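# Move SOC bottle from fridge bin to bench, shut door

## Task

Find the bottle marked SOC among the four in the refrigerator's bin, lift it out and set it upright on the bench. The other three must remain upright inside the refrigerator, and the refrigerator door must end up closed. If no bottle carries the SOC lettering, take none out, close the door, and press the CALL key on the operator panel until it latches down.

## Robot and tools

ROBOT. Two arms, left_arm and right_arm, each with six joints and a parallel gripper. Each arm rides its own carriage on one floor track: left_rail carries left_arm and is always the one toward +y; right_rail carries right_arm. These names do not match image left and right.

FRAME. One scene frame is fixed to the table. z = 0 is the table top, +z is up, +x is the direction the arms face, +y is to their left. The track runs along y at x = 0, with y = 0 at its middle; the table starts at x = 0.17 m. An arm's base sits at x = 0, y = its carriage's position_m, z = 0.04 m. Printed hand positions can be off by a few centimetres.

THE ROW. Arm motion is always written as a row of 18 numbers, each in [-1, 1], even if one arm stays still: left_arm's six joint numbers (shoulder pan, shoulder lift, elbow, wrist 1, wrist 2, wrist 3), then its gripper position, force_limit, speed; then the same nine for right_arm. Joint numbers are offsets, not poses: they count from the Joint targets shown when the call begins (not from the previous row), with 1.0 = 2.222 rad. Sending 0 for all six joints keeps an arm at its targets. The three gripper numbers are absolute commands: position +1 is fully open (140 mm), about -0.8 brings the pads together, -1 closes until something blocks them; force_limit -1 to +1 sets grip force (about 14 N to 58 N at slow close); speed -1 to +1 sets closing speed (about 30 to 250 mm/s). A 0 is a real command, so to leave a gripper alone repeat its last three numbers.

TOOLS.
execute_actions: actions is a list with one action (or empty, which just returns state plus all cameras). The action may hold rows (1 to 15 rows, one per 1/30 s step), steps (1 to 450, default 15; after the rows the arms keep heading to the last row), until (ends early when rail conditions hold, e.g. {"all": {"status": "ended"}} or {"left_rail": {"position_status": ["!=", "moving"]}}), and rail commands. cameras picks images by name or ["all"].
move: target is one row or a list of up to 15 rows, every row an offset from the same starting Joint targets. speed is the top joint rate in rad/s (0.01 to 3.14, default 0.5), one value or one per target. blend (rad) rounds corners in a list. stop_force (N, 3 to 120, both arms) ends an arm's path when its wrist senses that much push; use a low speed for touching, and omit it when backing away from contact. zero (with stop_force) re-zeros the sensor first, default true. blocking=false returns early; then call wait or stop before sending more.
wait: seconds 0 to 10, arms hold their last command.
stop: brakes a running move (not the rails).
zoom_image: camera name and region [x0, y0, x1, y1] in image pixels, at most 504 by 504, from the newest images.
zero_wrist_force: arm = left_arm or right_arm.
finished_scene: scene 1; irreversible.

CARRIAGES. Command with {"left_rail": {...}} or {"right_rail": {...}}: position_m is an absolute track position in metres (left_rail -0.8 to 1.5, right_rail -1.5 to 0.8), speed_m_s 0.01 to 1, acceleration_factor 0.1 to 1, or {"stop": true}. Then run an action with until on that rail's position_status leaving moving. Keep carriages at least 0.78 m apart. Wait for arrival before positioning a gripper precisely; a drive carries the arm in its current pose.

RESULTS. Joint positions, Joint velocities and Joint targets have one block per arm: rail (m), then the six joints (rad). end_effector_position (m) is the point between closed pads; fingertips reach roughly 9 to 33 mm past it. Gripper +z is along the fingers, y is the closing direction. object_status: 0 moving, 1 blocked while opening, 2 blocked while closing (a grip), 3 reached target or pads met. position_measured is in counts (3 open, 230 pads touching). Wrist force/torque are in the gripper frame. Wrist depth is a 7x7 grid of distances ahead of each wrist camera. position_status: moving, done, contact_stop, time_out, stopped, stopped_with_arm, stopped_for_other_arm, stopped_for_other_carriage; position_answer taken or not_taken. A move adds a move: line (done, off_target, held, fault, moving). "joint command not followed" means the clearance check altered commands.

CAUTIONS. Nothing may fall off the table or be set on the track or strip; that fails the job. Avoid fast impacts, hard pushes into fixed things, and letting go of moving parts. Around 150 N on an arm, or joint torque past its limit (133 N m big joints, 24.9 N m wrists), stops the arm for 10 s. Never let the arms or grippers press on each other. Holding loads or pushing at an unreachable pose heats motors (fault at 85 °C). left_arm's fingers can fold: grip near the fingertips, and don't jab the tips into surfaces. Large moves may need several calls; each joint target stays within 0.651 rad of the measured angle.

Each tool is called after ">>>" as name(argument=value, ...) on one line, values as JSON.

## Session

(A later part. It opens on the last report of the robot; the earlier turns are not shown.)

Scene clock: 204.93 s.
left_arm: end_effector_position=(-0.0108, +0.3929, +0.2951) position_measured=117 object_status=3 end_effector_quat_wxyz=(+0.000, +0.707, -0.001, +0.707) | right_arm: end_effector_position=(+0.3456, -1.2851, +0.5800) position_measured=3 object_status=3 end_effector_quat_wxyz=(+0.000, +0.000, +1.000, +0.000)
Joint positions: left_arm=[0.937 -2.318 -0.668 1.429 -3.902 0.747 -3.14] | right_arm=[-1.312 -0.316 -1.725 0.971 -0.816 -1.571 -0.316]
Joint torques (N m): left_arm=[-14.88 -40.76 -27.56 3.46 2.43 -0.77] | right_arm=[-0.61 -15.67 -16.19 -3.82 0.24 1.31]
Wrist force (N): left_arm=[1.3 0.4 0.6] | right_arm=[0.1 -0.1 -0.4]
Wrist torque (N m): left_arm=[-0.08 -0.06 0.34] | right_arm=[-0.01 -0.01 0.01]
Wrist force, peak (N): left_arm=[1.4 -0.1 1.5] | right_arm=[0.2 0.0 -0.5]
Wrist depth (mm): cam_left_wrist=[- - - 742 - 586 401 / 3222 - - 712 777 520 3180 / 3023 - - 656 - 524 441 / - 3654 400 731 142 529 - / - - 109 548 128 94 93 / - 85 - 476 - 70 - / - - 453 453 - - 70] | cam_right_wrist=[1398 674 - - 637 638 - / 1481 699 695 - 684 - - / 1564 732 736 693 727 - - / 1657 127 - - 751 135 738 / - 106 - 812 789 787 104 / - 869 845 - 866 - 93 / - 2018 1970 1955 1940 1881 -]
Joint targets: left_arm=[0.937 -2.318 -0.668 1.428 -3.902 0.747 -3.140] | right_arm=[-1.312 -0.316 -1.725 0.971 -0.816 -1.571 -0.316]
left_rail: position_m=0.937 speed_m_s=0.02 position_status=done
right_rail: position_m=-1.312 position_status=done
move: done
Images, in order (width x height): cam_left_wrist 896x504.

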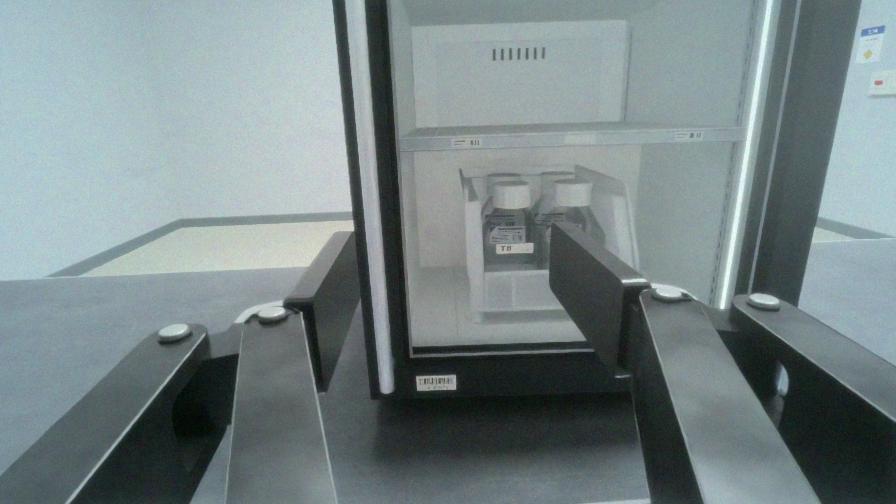

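>>> execute_actions(actions=[{"left_rail":{"position_m":1.4,"speed_m_s":0.3},"steps":120,"until":{"left_rail":{"position_status":["!=","moving"]}}}])

>>> move(target=[0,0,0,0,0,0,0.1,-0.5,-1,0.5474,0.389,0.0854,-1.0,-0.0872,-0.954,-0.3,-0.5,-1], speed=0.7)

>>> move(target=[0,0,0,0,0,0,0.1,-0.5,-1,0.1825,0.1296,0.0285,-0.3398,-0.0291,-0.3177,-0.3,-0.5,-1], speed=0.5, cameras=["cam_right_wrist","cam_bench_mid"])

Scene clock: 252.37 s.
left_arm: end_effector_position=(-0.0111, +0.8562, +0.2951) position_measured=117 object_status=3 end_effector_quat_wxyz=(+0.000, +0.707, -0.001, +0.707) | right_arm: end_effector_position=(+0.3456, -1.2851, +0.5800) position_measured=3 object_status=3 end_effector_quat_wxyz=(+0.000, +0.000, +1.000, +0.000)
Joint positions: left_arm=[1.4 -2.318 -0.668 1.428 -3.902 0.747 -3.14] | right_arm=[-1.312 -0.316 -1.725 0.971 -0.816 -1.571 -0.316]
Joint torques (N m): left_arm=[-11.2 -49.56 -15.07 1.3 -0.17 -0.45] | right_arm=[-0.81 -15.88 -15.79 -3.92 0.37 1.25]
Wrist force (N): left_arm=[1.3 0.4 0.6] | right_arm=[0.1 0.1 -0.1]
Wrist torque (N m): left_arm=[-0.10 -0.07 0.34] | right_arm=[0.01 -0.02 0.01]
Wrist force, peak (N): left_arm=[1.3 1.7 0.5] | right_arm=[-0.2 -0.1 -0.5]
Wrist depth (mm): cam_left_wrist=[- - 3826 3099 - - - / 3023 - - - - 644 430 / - - - - - 775 446 / - 2691 156 4709 160 669 467 / - - 108 760 127 94 93 / - 85 78 573 - 70 - / - - 456 - - - 70] | cam_right_wrist=[1398 647 682 - - 637 - / 1489 - 703 699 - - - / 1584 - 730 - - - - / 1668 122 797 699 794 135 - / - 106 - - 812 - 98 / - 887 - 897 - 837 92 / - 2051 1986 1955 1925 1840 -]
Joint targets: left_arm=[1.400 -2.318 -0.668 1.428 -3.902 0.747 -3.140] | right_arm=[-1.312 -0.316 -1.725 0.971 -0.816 -1.571 -0.316]
Tool commands: left_gripper/position=+0.1 left_gripper/force_limit=-0.5 left_gripper/speed=-1.0 right_gripper/position=+1.0 right_gripper/force_limit=+1.0 right_gripper/speed=+1.0
left_rail: position_m=1.400 speed_m_s=0.30 position_status=done
right_rail: position_m=-1.312 position_status=done

Scene clock: 256.37 s.
left_arm: end_effector_position=(-0.0110, +0.8563, +0.2951) position_measured=117 object_status=3 end_effector_quat_wxyz=(+0.000, +0.707, -0.001, +0.707) | right_arm: end_effector_position=(+0.5464, -0.5055, +0.3812) position_measured=167 object_status=3 end_effector_quat_wxyz=(-0.339, +0.832, +0.027, +0.439)
Joint positions: left_arm=[1.4 -2.318 -0.668 1.428 -3.902 0.747 -3.14] | right_arm=[-1.312 0.9 -0.861 1.16 -3.038 -1.765 -2.435]
Joint torques (N m): left_arm=[-2.29 -59.27 -2.27 -0.2 -1.85 -0.32] | right_arm=[11.12 -40.23 -18.6 -5.2 -1.73 -2.39]
Wrist force (N): left_arm=[1.2 0.2 0.6] | right_arm=[0.8 0.2 0.8]
Wrist torque (N m): left_arm=[-0.12 -0.05 0.34] | right_arm=[0.01 -0.05 0.21]
Wrist force, peak (N): left_arm=[1.6 0.3 0.7] | right_arm=[-1.4 -1.3 0.9]
Wrist depth (mm): cam_left_wrist=[- - 4372 - - - 413 / - - 4150 - - 651 430 / - - 4534 2691 - - 456 / - - 3222 2950 142 - 489 / - - 109 - 127 94 442 / - 85 544 - - 70 - / - - - 448 - - 70] | cam_right_wrist=[477 527 - 4036 2662 1986 1657 / 465 527 3791 3089 2275 1787 1446 / 457 548 669 2477 1925 1635 1303 / 449 552 638 772 136 - - / 469 90 91 128 98 86 400 / - 71 72 - - 74 66 / - - - - - - -]
Joint targets: left_arm=[1.400 -2.318 -0.668 1.428 -3.902 0.747 -3.140] | right_arm=[-1.312 0.900 -0.861 1.160 -3.038 -1.765 -2.436]
left_rail: position_m=1.400 speed_m_s=0.30 position_status=done
right_rail: position_m=-1.312 position_status=done
move: done

Scene clock: 258.63 s.
left_arm: end_effector_position=(-0.0110, +0.8563, +0.2951) position_measured=117 object_status=3 end_effector_quat_wxyz=(+0.000, +0.707, -0.001, +0.707) | right_arm: end_effector_position=(+0.2023, -0.3622, +0.2953) position_measured=167 object_status=3 end_effector_quat_wxyz=(-0.354, +0.612, +0.353, +0.612)
Joint positions: left_arm=[1.4 -2.318 -0.668 1.428 -3.902 0.747 -3.14] | right_arm=[-1.312 1.306 -0.573 1.224 -3.793 -1.829 -3.141]
Joint torques (N m): left_arm=[2.61 -59.36 -2.27 -0.22 -1.93 -0.22] | right_arm=[14.28 -45.59 -13.63 -4.35 -1.74 -1.94]
Wrist force (N): left_arm=[1.2 0.2 0.4] | right_arm=[0.7 0.9 1.6]
Wrist torque (N m): left_arm=[-0.14 -0.04 0.34] | right_arm=[0.19 0.06 0.12]
Wrist force, peak (N): left_arm=[1.5 0.2 0.6] | right_arm=[2.2 0.7 0.7]
Wrist depth (mm): cam_left_wrist=[- - - 4150 3222 - - / - - - - - 576 419 / - - - - - 587 - / - 6278 165 3548 161 586 510 / - - 108 - 127 94 444 / - 85 - - - 70 - / - - - - - - 70] | cam_right_wrist=[1117 - 487 495 561 648 4550 / 955 1472 840 518 600 693 - / - 1526 900 551 637 743 4036 / - 1069 930 590 167 2910 3524 / 763 80 91 616 98 86 2502 / - 71 72 - - 74 66 / - - - - - - -]
Joint targets: left_arm=[1.400 -2.318 -0.668 1.428 -3.902 0.747 -3.140] | right_arm=[-1.312 1.306 -0.573 1.224 -3.793 -1.829 -3.142]
left_rail: position_m=1.400 speed_m_s=0.30 position_status=done
right_rail: position_m=-1.312 position_status=done
move: done
Images, in order (width x height): cam_bench_mid 896x504, cam_right_wrist 896x504.

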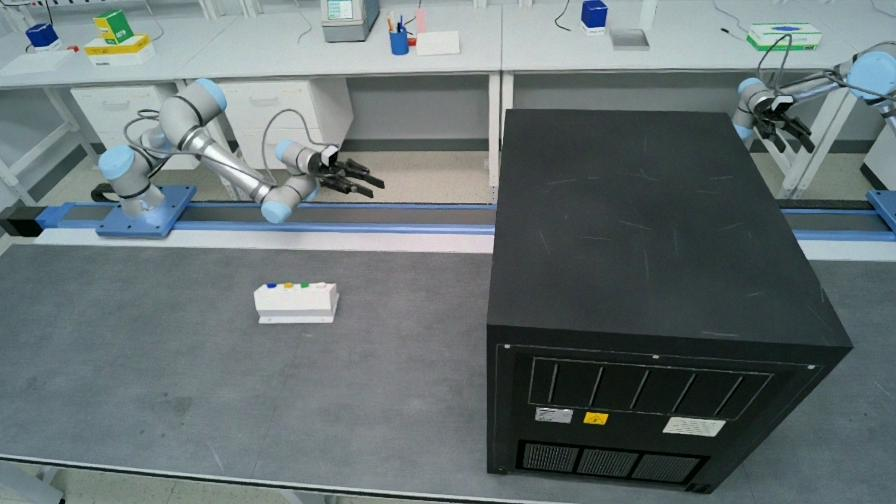

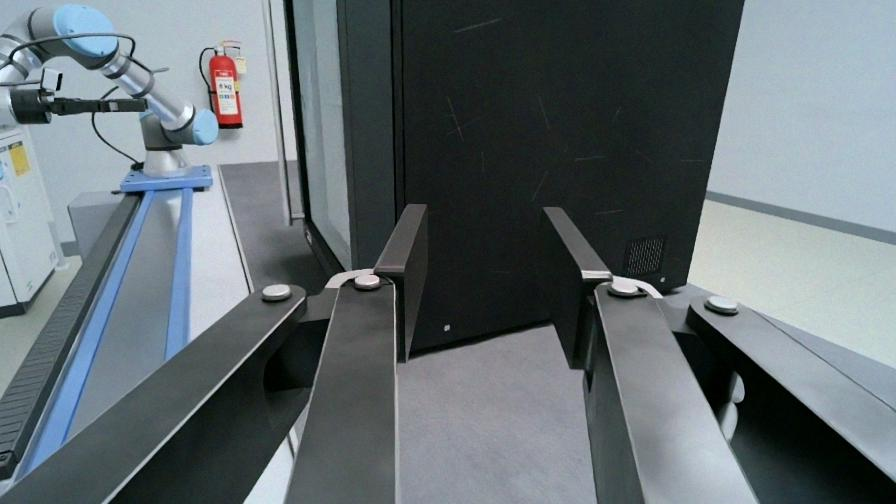

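>>> execute_actions(actions=[{"right_rail":{"position_m":-0.7,"speed_m_s":0.25},"steps":150,"until":{"right_rail":{"position_status":["!=","moving"]}}}], cameras=["cam_right_wrist"])

Scene clock: 265.30 s.
left_arm: end_effector_position=(-0.0110, +0.8563, +0.2951) position_measured=117 object_status=3 end_effector_quat_wxyz=(+0.000, +0.707, -0.001, +0.707) | right_arm: end_effector_position=(+0.2021, +0.2501, +0.2953) position_measured=167 object_status=3 end_effector_quat_wxyz=(-0.354, +0.612, +0.353, +0.613)
Joint positions: left_arm=[1.4 -2.318 -0.668 1.428 -3.902 0.747 -3.14] | right_arm=[-0.7 1.306 -0.573 1.224 -3.793 -1.829 -3.142]
Joint torques (N m): left_arm=[10.64 -59.53 -2.45 -0.18 -1.86 -0.11] | right_arm=[9.12 -46.05 -25.65 -1.38 0.94 -1.54]
Wrist force (N): left_arm=[1.2 0.2 0.8] | right_arm=[0.6 0.8 1.9]
Wrist torque (N m): left_arm=[-0.12 -0.04 0.34] | right_arm=[0.16 0.08 0.12]
Wrist force, peak (N): left_arm=[1.5 0.5 0.6] | right_arm=[0.8 0.3 3.0]
Wrist depth (mm): cam_left_wrist=[2354 - 4452 - - - 410 / - - - 4221 - 648 427 / - - - - 910 847 492 / - 3309 167 3826 160 - 462 / - 111 111 - 127 94 92 / - 85 - - - 70 - / - - - 444 - - 70] | cam_right_wrist=[687 2780 2910 315 350 405 469 / 765 2502 - 329 354 409 474 / - 1051 - 348 391 441 183 / 989 1074 993 371 135 273 312 / 749 85 91 394 98 86 219 / - 72 72 412 - 74 66 / - - - 365 - - -]
Joint targets: left_arm=[1.400 -2.318 -0.668 1.428 -3.902 0.747 -3.140] | right_arm=[-0.700 1.306 -0.573 1.224 -3.793 -1.829 -3.142]
Tool commands: left_gripper/position=+0.1 left_gripper/force_limit=-0.5 left_gripper/speed=-1.0 right_gripper/position=-0.3 right_gripper/force_limit=-0.5 right_gripper/speed=-1.0
left_rail: position_m=1.400 speed_m_s=0.30 position_status=done
right_rail: position_m=-0.700 speed_m_s=0.25 position_status=done
Images, in order (width x height): cam_right_wrist 896x504.

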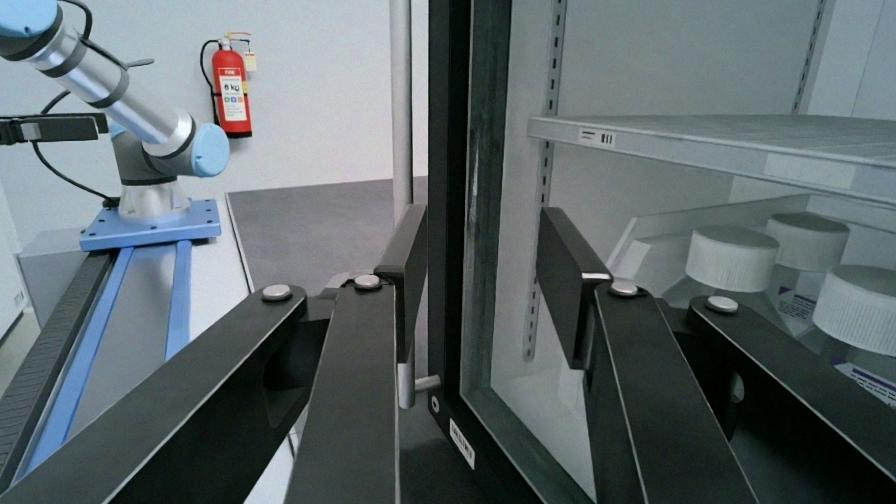

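>>> execute_actions(actions=[{"right_rail":{"position_m":-0.605,"speed_m_s":0.1},"steps":150,"until":{"right_rail":{"position_status":["!=","moving"]}}}], cameras=["cam_right_wrist"])

Scene clock: 274.70 s.
left_arm: end_effector_position=(-0.0110, +0.8563, +0.2951) position_measured=117 object_status=3 end_effector_quat_wxyz=(+0.000, +0.707, -0.001, +0.707) | right_arm: end_effector_position=(+0.2021, +0.3451, +0.2953) position_measured=167 object_status=3 end_effector_quat_wxyz=(-0.354, +0.612, +0.353, +0.613)
Joint positions: left_arm=[1.4 -2.318 -0.668 1.428 -3.902 0.747 -3.14] | right_arm=[-0.605 1.306 -0.573 1.224 -3.793 -1.829 -3.142]
Joint torques (N m): left_arm=[10.44 -59.64 -2.54 -0.17 -1.91 0.2] | right_arm=[1.17 -66.43 -19.85 -0.75 -0.02 -0.81]
Wrist force (N): left_arm=[1.3 0.3 0.5] | right_arm=[0.5 0.8 1.9]
Wrist torque (N m): left_arm=[-0.11 -0.06 0.34] | right_arm=[0.17 0.11 0.11]
Wrist force, peak (N): left_arm=[1.6 0.3 0.7] | right_arm=[0.7 0.4 3.2]
Wrist depth (mm): cam_left_wrist=[- 3099 - 4081 - - 411 / - - - 4997 - 692 437 / - - - 3826 - 729 455 / - 3654 167 3222 142 - 544 / 859 - 108 790 127 94 87 / - 85 - - - 70 - / - - - - 425 - 70] | cam_right_wrist=[638 - - 231 242 278 330 / 689 782 - 265 257 295 349 / 894 930 - 276 273 310 192 / 989 962 1102 261 167 347 386 / - 84 91 280 111 89 - / - 71 72 322 - 74 66 / - - - 360 - - -]
Joint targets: left_arm=[1.400 -2.318 -0.668 1.428 -3.902 0.747 -3.140] | right_arm=[-0.605 1.306 -0.573 1.224 -3.793 -1.829 -3.142]
Tool commands: left_gripper/position=+0.1 left_gripper/force_limit=-0.5 left_gripper/speed=-1.0 right_gripper/position=-0.3 right_gripper/force_limit=-0.5 right_gripper/speed=-1.0
left_rail: position_m=1.400 speed_m_s=0.30 position_status=done
right_rail: position_m=-0.605 speed_m_s=0.10 position_status=done
Images, in order (width x height): cam_right_wrist 896x504.

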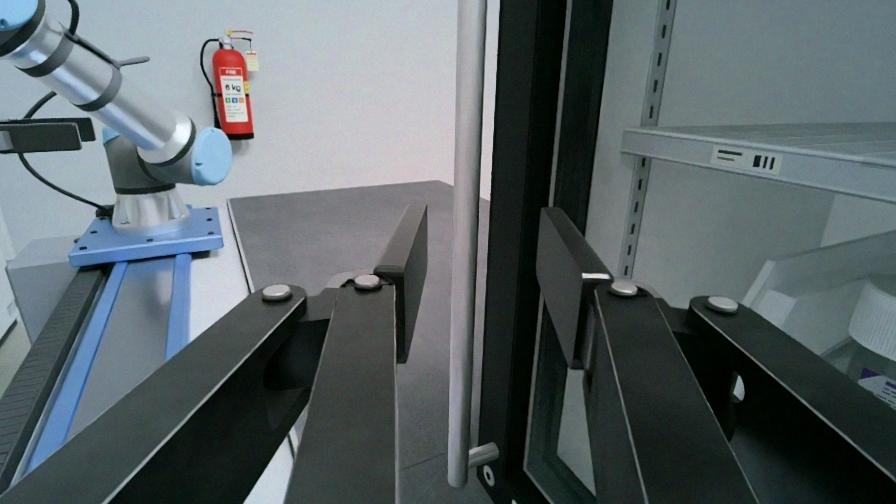

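>>> move(target=[0,0,0,0,0,0,0.1,-0.5,-1,-0.0082,0.0459,-0.0979,0.0520,0.0082,0,-0.46,-0.5,-1], speed=0.15, cameras=["cam_right_wrist"])

Scene clock: 286.77 s.
left_arm: end_effector_position=(-0.0110, +0.8563, +0.2951) position_measured=117 object_status=3 end_effector_quat_wxyz=(+0.000, +0.707, -0.001, +0.707) | right_arm: end_effector_position=(+0.2276, +0.3892, +0.2953) position_measured=187 object_status=3 end_effector_quat_wxyz=(-0.354, +0.612, +0.353, +0.613)
Joint positions: left_arm=[1.4 -2.318 -0.668 1.428 -3.902 0.747 -3.14] | right_arm=[-0.605 1.288 -0.471 1.006 -3.678 -1.811 -3.142]
Joint torques (N m): left_arm=[10.38 -59.59 -2.5 -0.19 -1.92 0.56] | right_arm=[-12.46 -47.08 -29.8 -0.39 1.35 0.12]
Wrist force (N): left_arm=[1.4 0.3 0.7] | right_arm=[1.0 0.9 1.8]
Wrist torque (N m): left_arm=[-0.12 -0.09 0.34] | right_arm=[0.18 0.01 0.12]
Wrist force, peak (N): left_arm=[1.6 0.3 0.7] | right_arm=[1.0 1.1 2.1]
Wrist depth (mm): cam_left_wrist=[- - - - - - 410 / - - 3180 - - 612 494 / - - - 3654 4150 535 409 / - 3654 167 3654 162 718 461 / - 787 109 708 - 94 93 / - 85 572 568 - 70 - / - - - - - - 70] | cam_right_wrist=[633 - - 180 194 219 257 / 676 743 - 193 204 230 272 / 894 848 - 201 218 237 171 / 875 923 - 210 171 274 340 / 673 684 90 220 98 91 209 / - 68 72 241 - 71 69 / - - - 264 - - -]
Joint targets: left_arm=[1.400 -2.318 -0.668 1.428 -3.902 0.747 -3.140] | right_arm=[-0.605 1.288 -0.471 1.006 -3.678 -1.811 -3.142]
left_rail: position_m=1.400 speed_m_s=0.30 position_status=done
right_rail: position_m=-0.605 speed_m_s=0.10 position_status=done
move: done
Images, in order (width x height): cam_right_wrist 896x504.

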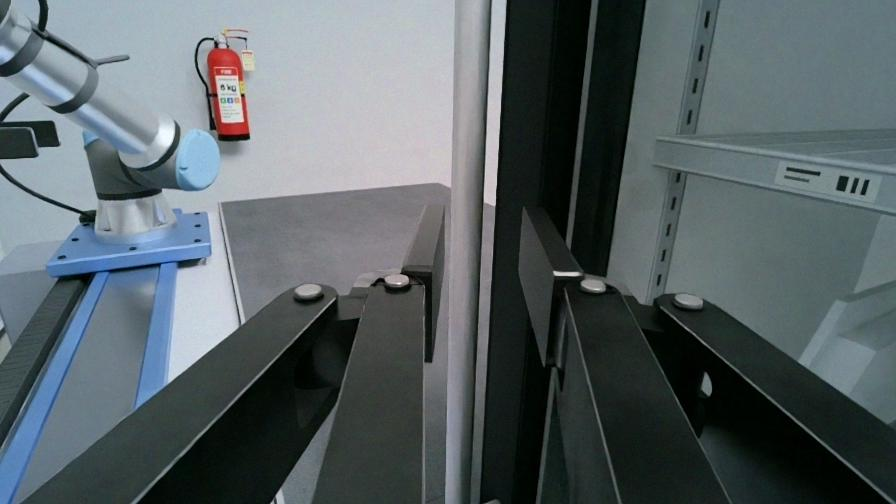

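>>> move(target=[0,0,0,0,0,0,0.1,-0.5,-1,-0.0068,0.0571,-0.1207,0.0636,0.0068,0,-0.46,-0.5,-1], speed=0.1, stop_force=12, cameras=["cam_right_wrist"])

Scene clock: 308.37 s.
left_arm: end_effector_position=(-0.0110, +0.8563, +0.2951) position_measured=117 object_status=3 end_effector_quat_wxyz=(+0.000, +0.707, -0.001, +0.707) | right_arm: end_effector_position=(+0.2521, +0.4322, +0.2953) position_measured=187 object_status=3 end_effector_quat_wxyz=(-0.354, +0.612, +0.353, +0.613)
Joint positions: left_arm=[1.4 -2.318 -0.668 1.428 -3.902 0.747 -3.14] | right_arm=[-0.605 1.272 -0.344 0.738 -3.536 -1.796 -3.142]
Joint torques (N m): left_arm=[10.67 -59.64 -2.15 -0.18 -1.86 0.92] | right_arm=[-12.06 -51.53 -31.68 -0.35 1.39 0.93]
Wrist force (N): left_arm=[1.3 0.4 0.5] | right_arm=[0.7 0.7 1.9]
Wrist torque (N m): left_arm=[-0.09 -0.06 0.34] | right_arm=[0.14 0.07 0.12]
Wrist force, peak (N): left_arm=[1.5 0.2 0.8] | right_arm=[0.9 1.1 2.2]
Wrist depth (mm): cam_left_wrist=[- - - - 3401 568 453 / - - - - 942 656 457 / - - - - - - 454 / - - 155 - 141 590 477 / - 790 108 735 127 94 444 / - 85 - - - 70 - / - - - - - - 70] | cam_right_wrist=[2157 2195 - 134 145 160 189 / 667 2339 - 141 153 172 204 / 843 756 - 151 162 175 151 / 863 903 - 158 164 201 247 / 678 85 90 168 98 91 278 / - 68 72 177 - 71 291 / - - - 193 - - -]
Joint targets: left_arm=[1.400 -2.318 -0.668 1.428 -3.902 0.747 -3.140] | right_arm=[-0.605 1.272 -0.344 0.738 -3.536 -1.796 -3.142]
left_rail: position_m=1.400 speed_m_s=0.30 position_status=done
right_rail: position_m=-0.605 speed_m_s=0.10 position_status=done
move: done
Images, in order (width x height): cam_right_wrist 896x504.

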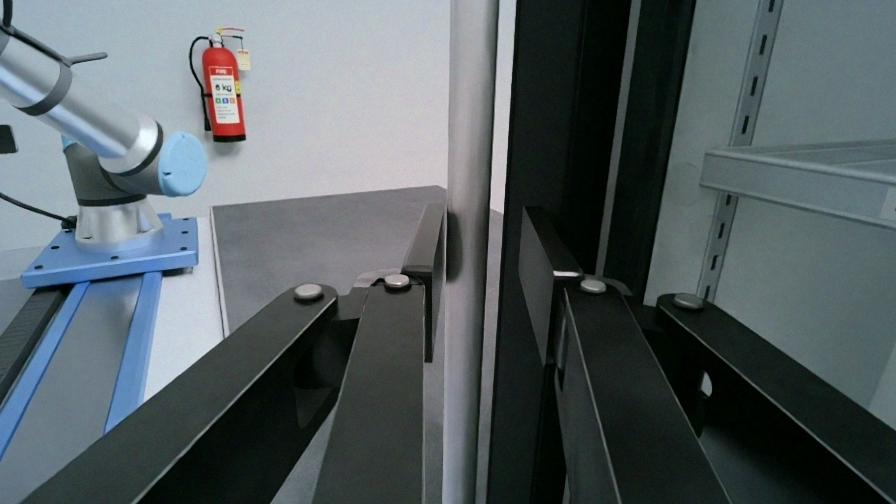

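>>> execute_actions(actions=[{"right_rail":{"position_m":-0.600,"speed_m_s":0.03},"steps":60,"until":{"right_rail":{"position_status":["!=","moving"]}}}])

>>> execute_actions(actions=[{"rows":[[0,0,0,0,0,0,0.1,-0.5,-1,0,0,0,0,0,0,-1,-0.9,-1]],"steps":75}], cameras=["cam_right_wrist"])

Scene clock: 312.83 s.
left_arm: end_effector_position=(-0.0110, +0.8563, +0.2951) position_measured=117 object_status=3 end_effector_quat_wxyz=(+0.000, +0.707, -0.001, +0.707) | right_arm: end_effector_position=(+0.2521, +0.4372, +0.2953) position_measured=187 object_status=3 end_effector_quat_wxyz=(-0.354, +0.612, +0.353, +0.613)
Joint positions: left_arm=[1.4 -2.318 -0.668 1.428 -3.902 0.747 -3.14] | right_arm=[-0.6 1.272 -0.344 0.738 -3.536 -1.796 -3.142]
Joint torques (N m): left_arm=[10.37 -59.55 -2.45 -0.27 -1.9 1.11] | right_arm=[-10.92 -52.52 -30.35 -0.92 1.11 0.88]
Wrist force (N): left_arm=[1.3 0.3 0.7] | right_arm=[0.9 1.1 2.0]
Wrist torque (N m): left_arm=[-0.11 -0.06 0.34] | right_arm=[0.22 0.03 0.12]
Wrist force, peak (N): left_arm=[1.6 0.3 0.7] | right_arm=[0.7 0.3 2.8]
Wrist depth (mm): cam_left_wrist=[- - - - - - - / - - - - - 658 462 / 2524 - - - 3180 688 425 / 2288 - 3222 - 142 586 486 / - - 108 - 128 94 92 / - 85 - 547 - 70 - / - - - - - - 70] | cam_right_wrist=[- 2429 - 130 141 155 181 / 643 - 2750 137 149 164 194 / 810 794 - 144 159 172 151 / 848 910 - 150 158 193 234 / 658 - 90 158 98 91 269 / - 68 72 172 - 71 69 / - - - - - - -]
Joint targets: left_arm=[1.400 -2.318 -0.668 1.428 -3.902 0.747 -3.140] | right_arm=[-0.600 1.272 -0.344 0.738 -3.536 -1.796 -3.142]
Tool commands: left_gripper/position=+0.1 left_gripper/force_limit=-0.5 left_gripper/speed=-1.0 right_gripper/position=-0.46 right_gripper/force_limit=-0.5 right_gripper/speed=-1.0
left_rail: position_m=1.400 speed_m_s=0.30 position_status=done
right_rail: position_m=-0.600 speed_m_s=0.03 position_status=done

Scene clock: 315.53 s.
left_arm: end_effector_position=(-0.0110, +0.8563, +0.2951) position_measured=117 object_status=3 end_effector_quat_wxyz=(+0.000, +0.707, -0.001, +0.707) | right_arm: end_effector_position=(+0.2521, +0.4372, +0.2953) position_measured=204 object_status=2 end_effector_quat_wxyz=(-0.354, +0.612, +0.353, +0.613)
Joint positions: left_arm=[1.4 -2.318 -0.668 1.428 -3.902 0.747 -3.14] | right_arm=[-0.6 1.272 -0.344 0.738 -3.536 -1.796 -3.142]
Joint torques (N m): left_arm=[10.47 -59.4 -2.39 -0.21 -1.93 1.11] | right_arm=[-35.1 -61.71 -19.13 -4.81 -11.58 0.87]
Wrist force (N): left_arm=[1.3 0.4 0.8] | right_arm=[4.1 -31.4 14.8]
Wrist torque (N m): left_arm=[-0.10 -0.06 0.34] | right_arm=[0.68 0.05 0.19]
Wrist force, peak (N): left_arm=[1.6 0.1 0.7] | right_arm=[4.6 -31.6 14.8]
Wrist depth (mm): cam_left_wrist=[- 4372 - - - - - / 3023 - - - 5323 643 429 / 3061 - - - 4372 - 440 / - - 140 4709 143 615 480 / - 112 109 - 128 94 443 / - 85 522 - - 70 - / - - 455 - - - 70] | cam_right_wrist=[642 - - 131 144 153 179 / 655 2812 3381 137 149 163 192 / 837 792 - 147 156 170 149 / 863 869 977 150 160 191 231 / - 723 86 97 92 95 266 / - 68 76 171 - 69 297 / - - - - - - -]
Joint targets: left_arm=[1.400 -2.318 -0.668 1.428 -3.902 0.747 -3.140] | right_arm=[-0.600 1.272 -0.344 0.738 -3.536 -1.796 -3.142]
left_rail: position_m=1.400 speed_m_s=0.30 position_status=done
right_rail: position_m=-0.600 speed_m_s=0.03 position_status=done
Images, in order (width x height): cam_right_wrist 896x504.

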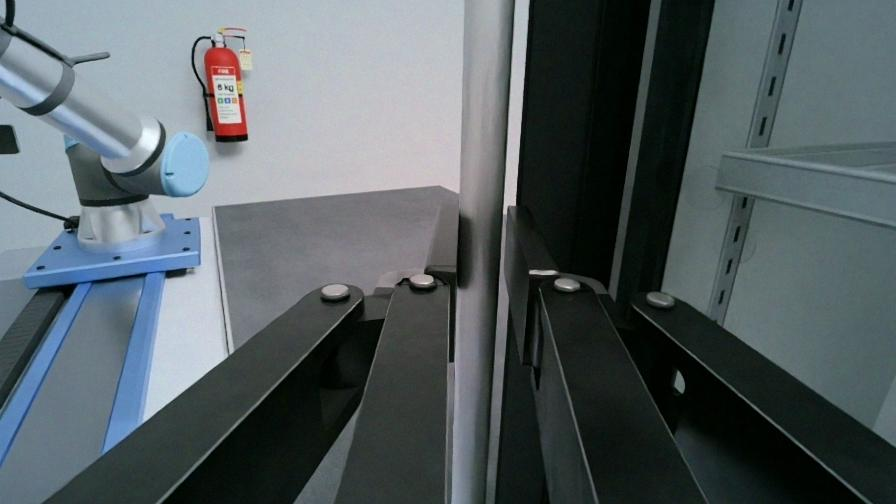

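>>> move(target=[[0,0,0,0,0,0,0.1,-0.5,-1,0.0243,-0.0148,0.0312,-0.0164,-0.0243,0,-1,-0.9,-1],[0,0,0,0,0,0,0.1,-0.5,-1,0.0502,-0.0312,0.0659,-0.0347,-0.0502,0,-1,-0.9,-1],[0,0,0,0,0,0,0.1,-0.5,-1,0.0889,-0.0575,0.1215,-0.0640,-0.0889,0,-1,-0.9,-1],[0,0,0,0,0,0,0.1,-0.5,-1,0.1275,-0.0848,0.1797,-0.0948,-0.1275,0,-1,-0.9,-1]], speed=0.1, blend=0.02, stop_force=60, cameras=["cam_right_wrist"])

Scene clock: 354.33 s.
left_arm: end_effector_position=(-0.0110, +0.8563, +0.2951) position_measured=117 object_status=3 end_effector_quat_wxyz=(+0.000, +0.707, -0.001, +0.707) | right_arm: end_effector_position=(+0.0326, +0.3602, +0.2952) position_measured=208 object_status=2 end_effector_quat_wxyz=(-0.354, +0.612, +0.353, +0.612)
Joint positions: left_arm=[1.4 -2.318 -0.668 1.428 -3.902 0.747 -3.14] | right_arm=[-0.6 1.556 -0.532 1.137 -3.747 -2.079 -3.142]
Joint torques (N m): left_arm=[10.54 -59.52 -2.43 -0.2 -1.87 1.53] | right_arm=[14.7 -71.31 -16.44 -4.56 -0.14 0.8]
Wrist force (N): left_arm=[1.2 0.1 0.5] | right_arm=[-3.4 5.1 -0.4]
Wrist torque (N m): left_arm=[-0.15 -0.05 0.34] | right_arm=[0.08 0.14 0.26]
Wrist force, peak (N): left_arm=[1.6 0.5 0.5] | right_arm=[3.6 -31.5 16.1]
Wrist depth (mm): cam_left_wrist=[- - 6278 - - - - / - - - - - 623 500 / - - - 4150 - - 658 / - 2881 1042 3826 142 633 - / - - 111 - 127 94 544 / - 85 571 597 551 70 - / - - - - - - 70] | cam_right_wrist=[589 653 - 133 160 3910 322 / 439 713 - 142 170 362 335 / 2234 1026 1169 151 178 360 371 / - 970 1060 156 185 384 418 / 1955 - 90 97 92 379 453 / 1787 68 74 175 - 69 69 / - - - - - - -]
Joint targets: left_arm=[1.400 -2.318 -0.668 1.428 -3.902 0.747 -3.140] | right_arm=[-0.600 1.556 -0.532 1.137 -3.747 -2.079 -3.142]
left_rail: position_m=1.400 speed_m_s=0.30 position_status=done
right_rail: position_m=-0.600 speed_m_s=0.03 position_status=done
move: done
Images, in order (width x height): cam_right_wrist 896x504.

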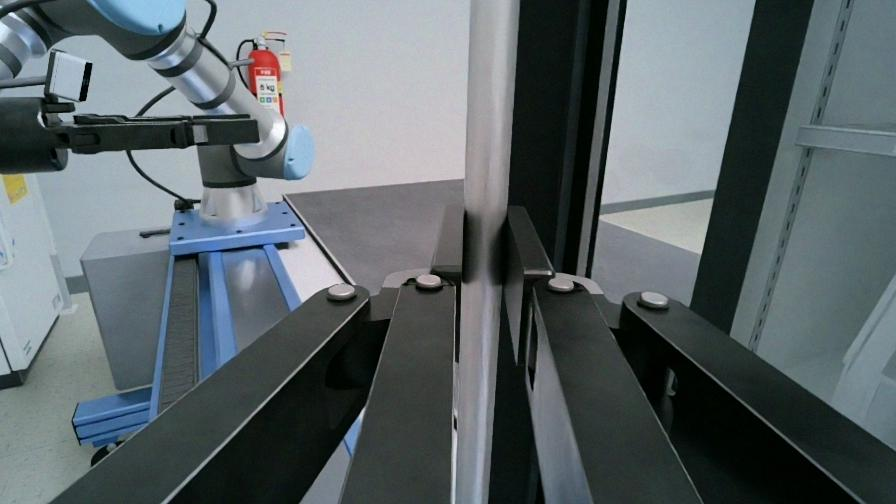

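>>> move(target=[[0,0,0,0,0,0,0.1,-0.5,-1,0.0385,-0.0279,0.0599,-0.0321,-0.0385,0,-1,-0.9,-1],[0,0,0,0,0,0,0.1,-0.5,-1,0.0770,-0.0562,0.1209,-0.0648,-0.0770,0,-1,-0.9,-1],[0,0,0,0,0,0,0.1,-0.5,-1,0.1155,-0.0846,0.1829,-0.0985,-0.1155,0,-1,-0.9,-1],[0,0,0,0,0,0,0.1,-0.5,-1,0.1540,-0.1129,0.2457,-0.1329,-0.1540,0,-1,-0.9,-1]], speed=0.12, blend=0.02, stop_force=60, cameras=["cam_right_wrist"])

Scene clock: 366.83 s.
left_arm: end_effector_position=(-0.0110, +0.8563, +0.2951) position_measured=117 object_status=3 end_effector_quat_wxyz=(+0.000, +0.707, -0.001, +0.707) | right_arm: end_effector_position=(-0.1399, +0.1391, +0.2951) position_measured=208 object_status=2 end_effector_quat_wxyz=(-0.347, +0.616, +0.347, +0.616)
Joint positions: left_arm=[1.4 -2.318 -0.668 1.428 -3.902 0.747 -3.14] | right_arm=[-0.6 1.898 -0.783 1.683 -4.042 -2.444 -3.142]
Joint torques (N m): left_arm=[10.45 -59.6 -2.05 -0.14 -1.91 1.99] | right_arm=[42.13 -65.81 -21.82 -3.59 13.63 0.76]
Wrist force (N): left_arm=[1.3 0.2 0.5] | right_arm=[-17.4 48.0 12.5]
Wrist torque (N m): left_arm=[-0.12 -0.07 0.34] | right_arm=[-0.69 0.34 0.35]
Wrist force, peak (N): left_arm=[1.4 0.4 0.9] | right_arm=[-17.4 48.2 12.5]
Wrist depth (mm): cam_left_wrist=[- - 3886 3886 - - - / - - - - - 658 518 / - - - - - - - / - - 3309 4997 979 - 583 / - 782 108 - 127 94 93 / - 85 - 602 - 70 - / - - - - - - 70] | cam_right_wrist=[- 818 - 132 4241 603 711 / 618 689 993 167 4390 626 717 / 667 1446 1277 151 682 633 559 / 1910 1574 1102 152 671 686 - / 2317 2121 90 157 92 95 468 / 1775 68 74 169 - 69 450 / - - - - - - -]
Joint targets: left_arm=[1.400 -2.318 -0.668 1.428 -3.902 0.747 -3.140] | right_arm=[-0.600 1.898 -0.783 1.683 -4.042 -2.421 -3.142]
left_rail: position_m=1.400 speed_m_s=0.30 position_status=done
right_rail: position_m=-0.600 speed_m_s=0.03 position_status=done
move: off_target (right_arm); right_arm: the wrist 2 is farthest, 0.022 rad from its target
Images, in order (width x height): cam_right_wrist 896x504.

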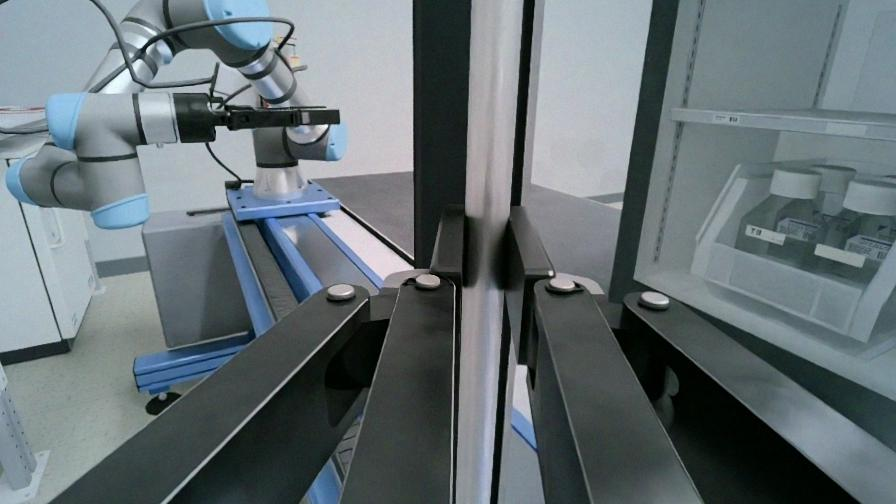

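>>> execute_actions(actions=[{"right_rail":{"position_m":-0.604,"speed_m_s":0.02},"steps":60,"until":{"right_rail":{"position_status":["!=","moving"]}}}])

>>> move(target=[[0,0,0,0,0,0,0.1,-0.5,-1,-0.0017,-0.0009,0.0018,-0.0009,0.0017,0,-1,-0.9,-1],[0,0,0,0,0,0,0.1,-0.5,-1,0.0366,-0.0292,0.0657,-0.0365,-0.0366,0,-1,-0.9,-1],[0,0,0,0,0,0,0.1,-0.5,-1,0.0749,-0.0567,0.1298,-0.0732,-0.0749,0,-1,-0.9,-1]], speed=0.12, blend=0.01, stop_force=60, cameras=["cam_right_wrist","cam_bench_mid"])

Scene clock: 385.57 s.
left_arm: end_effector_position=(-0.0110, +0.8563, +0.2951) position_measured=117 object_status=3 end_effector_quat_wxyz=(+0.000, +0.707, -0.001, +0.707) | right_arm: end_effector_position=(-0.1405, +0.1355, +0.2951) position_measured=208 object_status=2 end_effector_quat_wxyz=(-0.348, +0.616, +0.347, +0.616)
Joint positions: left_arm=[1.4 -2.318 -0.668 1.428 -3.902 0.747 -3.14] | right_arm=[-0.604 1.898 -0.783 1.683 -4.042 -2.442 -3.142]
Joint torques (N m): left_arm=[10.65 -59.87 -1.93 -0.2 -1.89 2.27] | right_arm=[32.23 -65.28 -23.8 -3.09 13.69 0.84]
Wrist force (N): left_arm=[1.3 0.4 0.5] | right_arm=[-17.1 39.0 10.4]
Wrist torque (N m): left_arm=[-0.09 -0.06 0.34] | right_arm=[-0.53 0.36 0.34]
Wrist force, peak (N): left_arm=[1.5 0.3 0.7] | right_arm=[-17.6 48.3 12.4]
Wrist depth (mm): cam_left_wrist=[- - - 4620 - - - / - - - - 4150 673 524 / - 3886 - - 4081 - - / - 3601 3265 4372 161 - 584 / - - 108 - 127 94 92 / - 85 - - - 70 - / - - - - - - 70] | cam_right_wrist=[2406 826 - 132 171 606 703 / 635 680 993 167 - 633 717 / 665 693 1277 150 719 674 555 / - 1668 1180 151 680 680 - / 1986 - 90 157 92 92 - / 1800 68 74 169 - 69 439 / - - - - - - -]
Joint targets: left_arm=[1.400 -2.318 -0.668 1.428 -3.902 0.747 -3.140] | right_arm=[-0.604 1.898 -0.783 1.683 -4.042 -2.421 -3.142]
Tool commands: left_gripper/position=+0.1 left_gripper/force_limit=-0.5 left_gripper/speed=-1.0 right_gripper/position=-1.0 right_gripper/force_limit=-0.9 right_gripper/speed=-1.0
left_rail: position_m=1.400 speed_m_s=0.30 position_status=done
right_rail: position_m=-0.604 speed_m_s=0.02 position_status=done

Scene clock: 389.17 s.
left_arm: end_effector_position=(-0.0110, +0.8563, +0.2951) position_measured=117 object_status=3 end_effector_quat_wxyz=(+0.000, +0.707, -0.001, +0.707) | right_arm: end_effector_position=(-0.1760, +0.0003, +0.2952) position_measured=230 object_status=3 end_effector_quat_wxyz=(-0.354, +0.612, +0.353, +0.612)
Joint positions: left_arm=[1.4 -2.318 -0.668 1.428 -3.902 0.747 -3.14] | right_arm=[-0.604 2.064 -0.909 1.972 -4.205 -2.588 -3.142]
Joint torques (N m): left_arm=[10.75 -59.28 -2.12 -0.26 -1.84 2.33] | right_arm=[11.37 -49.96 -6.07 -3.1 -1.51 0.9]
Wrist force (N): left_arm=[1.2 0.3 0.6] | right_arm=[-0.1 -0.4 1.6]
Wrist torque (N m): left_arm=[-0.12 -0.04 0.34] | right_arm=[-0.09 0.21 0.14]
Wrist force, peak (N): left_arm=[1.4 0.4 0.9] | right_arm=[-13.5 43.8 17.5]
Wrist depth (mm): cam_left_wrist=[- - - 3222 - 605 472 / - - - 3548 - 615 490 / 2129 4372 - - - - 629 / - 3180 3354 3139 161 532 567 / - 95 108 737 128 94 93 / - 85 78 590 - 70 - / - - 476 - - - 70] | cam_right_wrist=[- 944 1038 - 743 768 831 / 1455 802 1290 596 751 784 536 / 792 812 1446 603 775 749 673 / - - 1112 119 840 684 - / 2018 2275 80 94 87 528 530 / 1738 - - - 69 69 441 / - - - - - - -]
Joint targets: left_arm=[1.400 -2.318 -0.668 1.428 -3.902 0.747 -3.140] | right_arm=[-0.604 2.064 -0.909 1.972 -4.205 -2.588 -3.142]
left_rail: position_m=1.400 speed_m_s=0.30 position_status=done
right_rail: position_m=-0.604 speed_m_s=0.02 position_status=done
move: done; blend cut to 0.002 rad at target 1
Images, in order (width x height): cam_bench_mid 896x504, cam_right_wrist 896x504.

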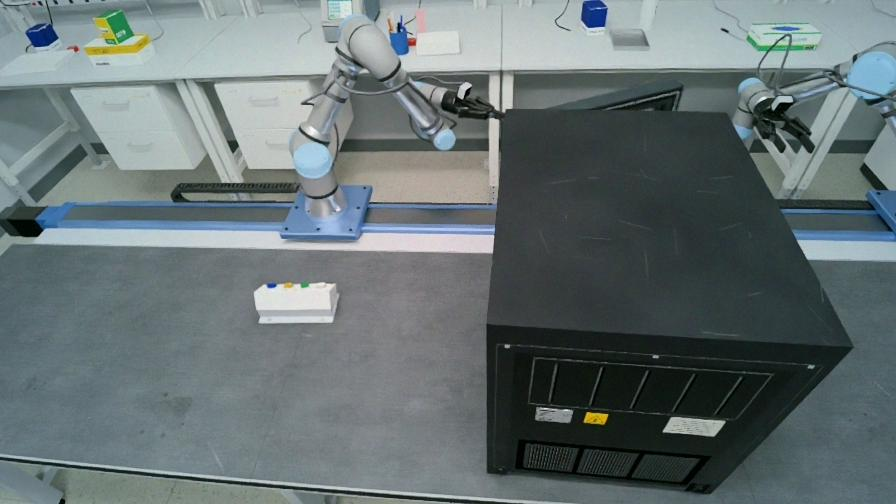

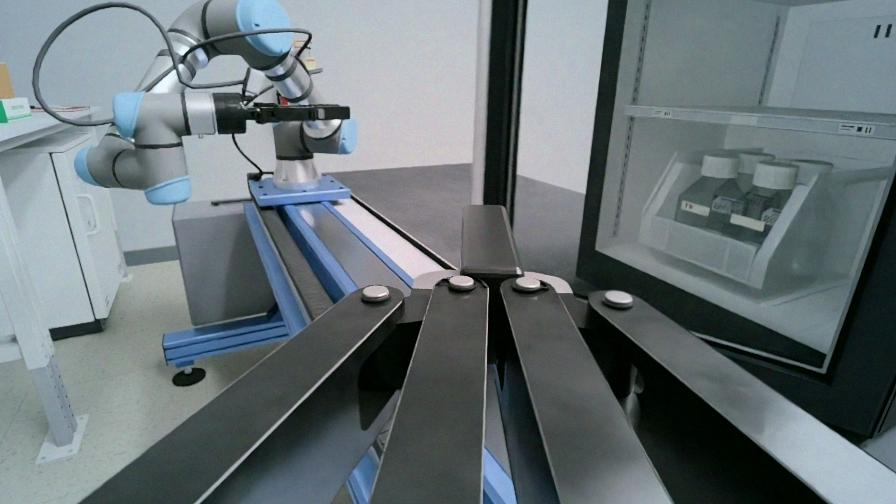

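>>> wait(seconds=0.5, cameras=["cam_right_wrist","cam_bench_mid","cam_left_wrist"])

Scene clock: 393.07 s.
left_arm: end_effector_position=(-0.0110, +0.8563, +0.2951) position_measured=117 object_status=3 end_effector_quat_wxyz=(+0.000, +0.707, -0.001, +0.707) | right_arm: end_effector_position=(-0.1760, +0.0003, +0.2952) position_measured=230 object_status=3 end_effector_quat_wxyz=(-0.354, +0.612, +0.353, +0.612)
Joint positions: left_arm=[1.4 -2.318 -0.668 1.428 -3.902 0.747 -3.14] | right_arm=[-0.604 2.064 -0.909 1.972 -4.205 -2.588 -3.142]
Joint torques (N m): left_arm=[10.65 -59.41 -2.54 -0.2 -1.87 2.5] | right_arm=[11.46 -50.5 -6.28 -3.15 -1.56 0.78]
Wrist force (N): left_arm=[1.2 0.2 0.6] | right_arm=[0.0 -0.4 1.7]
Wrist torque (N m): left_arm=[-0.13 -0.05 0.34] | right_arm=[-0.10 0.19 0.13]
Wrist force, peak (N): left_arm=[1.5 0.2 0.6] | right_arm=[0.0 -0.3 1.9]
Wrist depth (mm): cam_left_wrist=[2129 - - - - - 401 / - - 2986 - 3654 648 394 / - 4709 - - - - 490 / - - 3309 2782 142 - 480 / - - 109 758 127 94 446 / - 85 - - - 70 - / - - - - - - 70] | cam_right_wrist=[- 955 1122 - 697 751 805 / - 805 1277 4241 740 777 732 / 1881 807 1406 1775 787 736 - / 1762 - 1074 119 812 - - / 2068 2339 80 94 86 559 500 / 1910 - - - 69 69 455 / - - - - - - -]
Joint targets: left_arm=[1.400 -2.318 -0.668 1.428 -3.902 0.747 -3.140] | right_arm=[-0.604 2.064 -0.909 1.972 -4.205 -2.588 -3.142]
Tool commands: left_gripper/position=+0.1 left_gripper/force_limit=-0.5 left_gripper/speed=-1.0 right_gripper/position=-1.0 right_gripper/force_limit=-0.9 right_gripper/speed=-1.0
left_rail: position_m=1.400 speed_m_s=0.30 position_status=done
right_rail: position_m=-0.604 speed_m_s=0.02 position_status=done
wait: 0.50 s; at rest from the start
Images, in order (width x height): cam_bench_mid 896x504, cam_left_wrist 896x504, cam_right_wrist 896x504.

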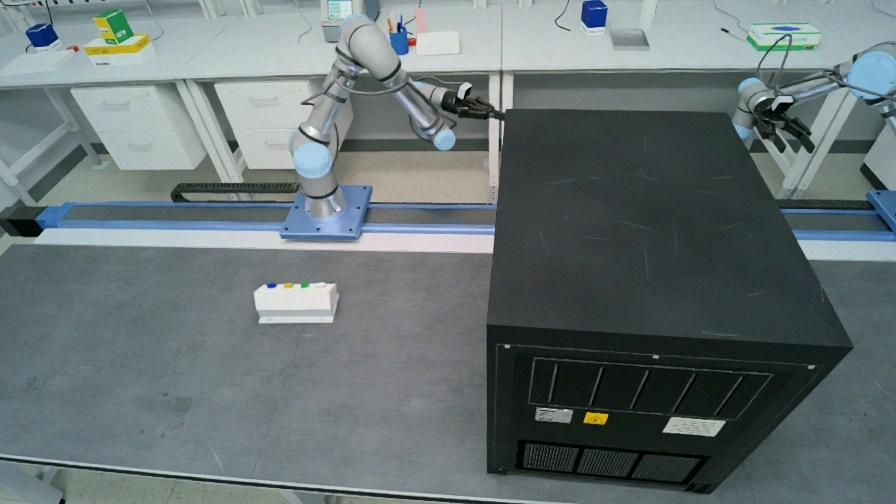

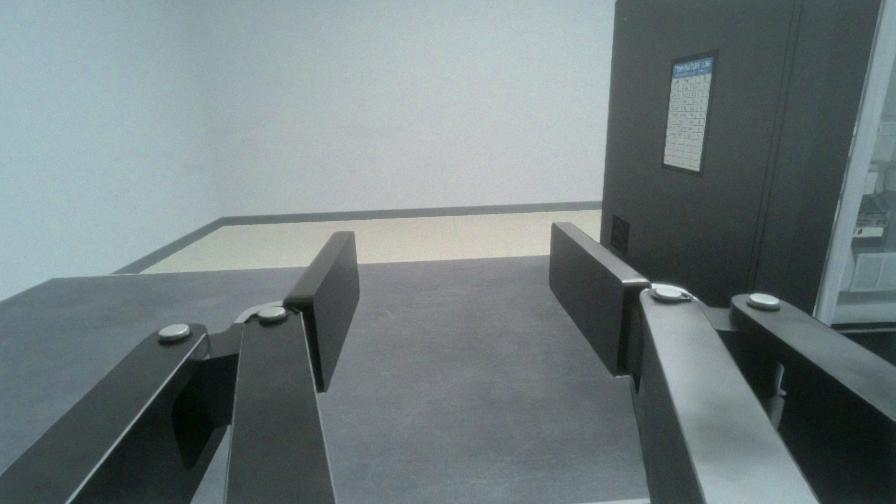

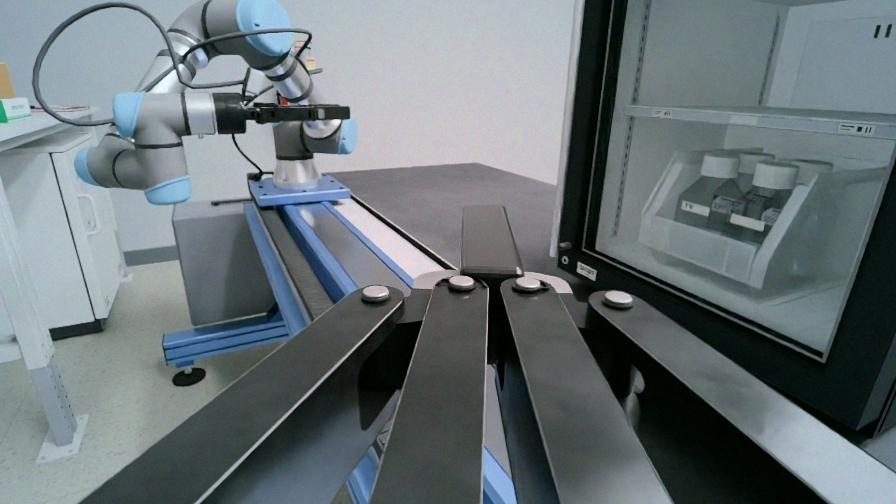

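>>> execute_actions(actions=[{"right_rail":{"position_m":-0.600,"speed_m_s":0.05},"rows":[[0,0,0,0,0,0,0.1,-0.5,-1,0,0,0,0,0,0,-0.46,-0.9,-1]],"steps":45}])

>>> move(target=[[0,0,0,0,0,0,0.1,-0.5,-1,-0.3414,0.1513,-0.3366,0.1853,0.3414,0,-0.46,-0.9,-1],[0,0,0,0,0,0,0.1,-0.5,-1,-0.3496,0.1972,-0.4345,0.2373,0.3496,0,-0.46,-0.9,-1],[0,0,0,0,0,0,0.1,-0.5,-1,-0.3564,0.2543,-0.5552,0.3009,0.3564,0,-0.46,-0.9,-1]], speed=[0.5,0.15,0.1], blend=0.01, stop_force=15, cameras=["cam_right_wrist"])

Scene clock: 425.83 s.
left_arm: end_effector_position=(-0.0110, +0.8563, +0.2951) position_measured=117 object_status=3 end_effector_quat_wxyz=(+0.000, +0.707, -0.001, +0.707) | right_arm: end_effector_position=(-0.1760, +0.0043, +0.2952) position_measured=187 object_status=3 end_effector_quat_wxyz=(-0.354, +0.612, +0.353, +0.612)
Joint positions: left_arm=[1.4 -2.318 -0.668 1.428 -3.902 0.747 -3.14] | right_arm=[-0.6 2.064 -0.909 1.972 -4.205 -2.588 -3.142]
Joint torques (N m): left_arm=[10.65 -59.23 -1.72 -0.23 -1.95 2.67] | right_arm=[-4.99 -39.99 -15.73 -0.03 -1.4 0.78]
Wrist force (N): left_arm=[1.3 0.3 0.6] | right_arm=[-0.3 -0.3 1.4]
Wrist torque (N m): left_arm=[-0.12 -0.06 0.34] | right_arm=[-0.08 0.26 0.14]
Wrist force, peak (N): left_arm=[1.6 0.2 0.7] | right_arm=[-0.2 -1.0 2.6]
Wrist depth (mm): cam_left_wrist=[- - - 4296 - - - / - - - - - 669 441 / - - - - - - 450 / - 2424 138 3826 161 - 535 / - 95 111 - 127 94 93 / - 84 78 565 532 70 - / - - - - 446 - 70] | cam_right_wrist=[- 962 1038 - 701 763 831 / - 780 1233 - 740 777 711 / 1896 829 1390 - 775 - 613 / - - 1132 - 684 - 616 / 2843 2406 90 624 98 91 497 / - 68 72 522 - 71 423 / - - - 465 - - -]
Joint targets: left_arm=[1.400 -2.318 -0.668 1.428 -3.902 0.747 -3.140] | right_arm=[-0.600 2.064 -0.909 1.972 -4.205 -2.588 -3.142]
left_rail: position_m=1.400 speed_m_s=0.30 position_status=done
right_rail: position_m=-0.600 speed_m_s=0.05 position_status=done

Scene clock: 432.60 s.
left_arm: end_effector_position=(-0.0110, +0.8563, +0.2951) position_measured=117 object_status=3 end_effector_quat_wxyz=(+0.000, +0.707, -0.001, +0.707) | right_arm: end_effector_position=(+0.2521, +0.4372, +0.2956) position_measured=187 object_status=3 end_effector_quat_wxyz=(-0.354, +0.612, +0.353, +0.613)
Joint positions: left_arm=[1.4 -2.318 -0.668 1.428 -3.902 0.747 -3.14] | right_arm=[-0.6 1.272 -0.344 0.738 -3.536 -1.796 -3.142]
Joint torques (N m): left_arm=[10.19 -59.23 -2.17 -0.22 -1.87 2.62] | right_arm=[-12.41 -51.59 -31.39 -0.38 1.43 0.77]
Wrist force (N): left_arm=[1.2 0.2 0.5] | right_arm=[0.2 -0.3 1.8]
Wrist torque (N m): left_arm=[-0.14 -0.05 0.34] | right_arm=[-0.08 0.17 0.12]
Wrist force, peak (N): left_arm=[1.5 0.2 0.8] | right_arm=[0.1 1.9 3.7]
Wrist depth (mm): cam_left_wrist=[- - - - - - 448 / - - - - - 629 427 / - 4897 4452 - 4372 - 418 / - 3710 3354 3886 142 - 448 / - - 108 733 127 94 542 / - 85 - - - 70 - / - - - - - - 70] | cam_right_wrist=[- - - 130 141 155 181 / 658 - - 138 149 164 194 / 837 775 - 145 159 172 152 / 851 923 - 151 158 193 234 / 689 730 90 158 98 91 271 / - 68 72 172 - 71 279 / - - - - - - -]
Joint targets: left_arm=[1.400 -2.318 -0.668 1.428 -3.902 0.747 -3.140] | right_arm=[-0.600 1.272 -0.344 0.738 -3.536 -1.796 -3.142]
left_rail: position_m=1.400 speed_m_s=0.30 position_status=done
right_rail: position_m=-0.600 speed_m_s=0.05 position_status=done
move: done
Images, in order (width x height): cam_right_wrist 896x504.

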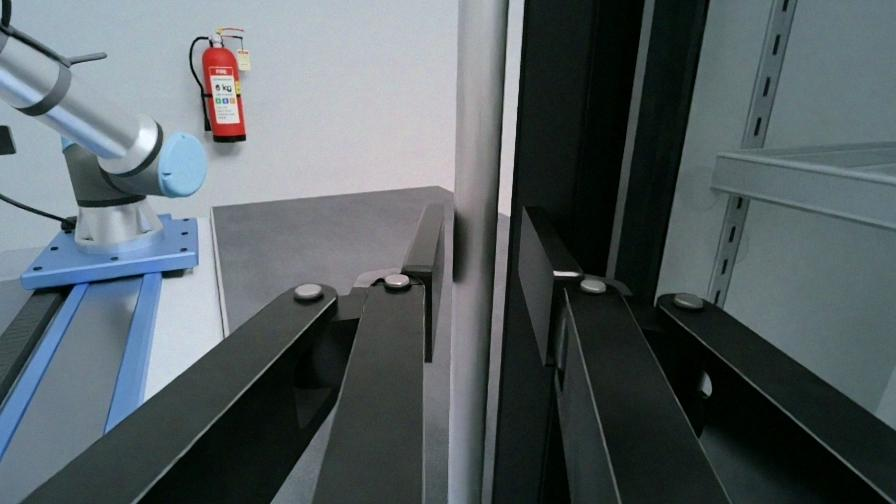

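>>> execute_actions(actions=[{"rows":[[0,0,0,0,0,0,0.1,-0.5,-1,0,0,0,0,0,0,-1,0.3,-1]],"steps":75}])

>>> move(target=[[0,0,0,0,0,0,0.1,-0.5,-1,0.0266,-0.0178,0.0375,-0.0198,-0.0266,0,-1,0.3,-1],[0,0,0,0,0,0,0.1,-0.5,-1,0.0531,-0.0364,0.0768,-0.0404,-0.0531,0,-1,0.3,-1],[0,0,0,0,0,0,0.1,-0.5,-1,0.0928,-0.0653,0.1380,-0.0727,-0.0928,0,-1,0.3,-1],[0,0,0,0,0,0,0.1,-0.5,-1,0.1325,-0.0942,0.1999,-0.1056,-0.1325,0,-1,0.3,-1],[0,0,0,0,0,0,0.1,-0.5,-1,0.1723,-0.1234,0.2626,-0.1392,-0.1723,0,-1,0.3,-1]], speed=0.12, blend=0.02, stop_force=60)

Scene clock: 466.23 s.
left_arm: end_effector_position=(-0.0110, +0.8563, +0.2951) position_measured=117 object_status=3 end_effector_quat_wxyz=(+0.000, +0.707, -0.001, +0.707) | right_arm: end_effector_position=(+0.2519, +0.4373, +0.2956) position_measured=211 object_status=2 end_effector_quat_wxyz=(-0.354, +0.612, +0.354, +0.612)
Joint positions: left_arm=[1.4 -2.318 -0.668 1.428 -3.902 0.747 -3.14] | right_arm=[-0.6 1.272 -0.344 0.738 -3.536 -1.795 -3.142]
Joint torques (N m): left_arm=[10.51 -59.53 -2.32 -0.15 -1.89 2.71] | right_arm=[-54.29 -51.76 -12.82 -5.49 -13.88 0.74]
Wrist force (N): left_arm=[1.4 0.5 0.5] | right_arm=[4.2 -48.1 16.2]
Wrist torque (N m): left_arm=[-0.07 -0.08 0.34] | right_arm=[0.65 0.16 0.27]
Wrist force, peak (N): left_arm=[1.6 0.1 0.7] | right_arm=[5.3 -46.9 20.5]
Wrist depth (mm): cam_left_wrist=[- - - - - 568 403 / - - - - - 609 433 / - - - - - - 447 / - - 166 3826 161 - 464 / 868 112 110 742 127 94 92 / - 85 - - - 70 - / - - - 444 448 - 70] | cam_right_wrist=[2139 - 2607 - 146 153 177 / 647 2453 - 139 150 162 191 / 840 797 2780 146 156 170 150 / 857 887 1093 152 161 189 232 / 705 777 85 157 92 193 264 / - 68 78 170 - 69 285 / - - - - - - -]
Joint targets: left_arm=[1.400 -2.318 -0.668 1.428 -3.902 0.747 -3.140] | right_arm=[-0.600 1.272 -0.344 0.738 -3.536 -1.796 -3.142]
left_rail: position_m=1.400 speed_m_s=0.30 position_status=done
right_rail: position_m=-0.600 speed_m_s=0.05 position_status=done

Scene clock: 472.33 s.
left_arm: end_effector_position=(-0.0110, +0.8563, +0.2951) position_measured=117 object_status=3 end_effector_quat_wxyz=(+0.000, +0.707, -0.001, +0.707) | right_arm: end_effector_position=(-0.0323, +0.3016, +0.2954) position_measured=211 object_status=2 end_effector_quat_wxyz=(-0.355, +0.612, +0.354, +0.612)
Joint positions: left_arm=[1.4 -2.318 -0.668 1.428 -3.902 0.747 -3.14] | right_arm=[-0.6 1.655 -0.618 1.321 -3.845 -2.177 -3.142]
Joint torques (N m): left_arm=[10.56 -59.4 -2.36 -0.19 -1.85 2.63] | right_arm=[-10.44 -77.85 -14.68 -10.21 -13.82 0.74]
Wrist force (N): left_arm=[1.3 0.3 0.5] | right_arm=[-13.8 -37.3 12.5]
Wrist torque (N m): left_arm=[-0.11 -0.07 0.34] | right_arm=[1.02 0.26 0.27]
Wrist force, peak (N): left_arm=[1.6 0.2 0.6] | right_arm=[-1.0 -42.6 39.8]
Wrist depth (mm): cam_left_wrist=[- - - - - 605 466 / - - 4221 - - 656 511 / - - 4221 4452 - 737 - / - 3309 1046 3265 142 653 597 / - - 110 - 127 94 87 / - 85 517 - - 70 - / - - - - - - 70] | cam_right_wrist=[650 687 - - 169 4102 405 / 502 527 962 147 183 443 413 / 489 1122 1158 155 189 451 482 / 535 - 1026 161 146 473 522 / 2121 1472 85 167 92 94 521 / 1826 68 78 180 - 69 390 / - - - - - - -]
Joint targets: left_arm=[1.400 -2.318 -0.668 1.428 -3.902 0.747 -3.140] | right_arm=[-0.600 1.655 -0.618 1.321 -3.845 -2.179 -3.142]
left_rail: position_m=1.400 speed_m_s=0.30 position_status=done
right_rail: position_m=-0.600 speed_m_s=0.05 position_status=done
move: done


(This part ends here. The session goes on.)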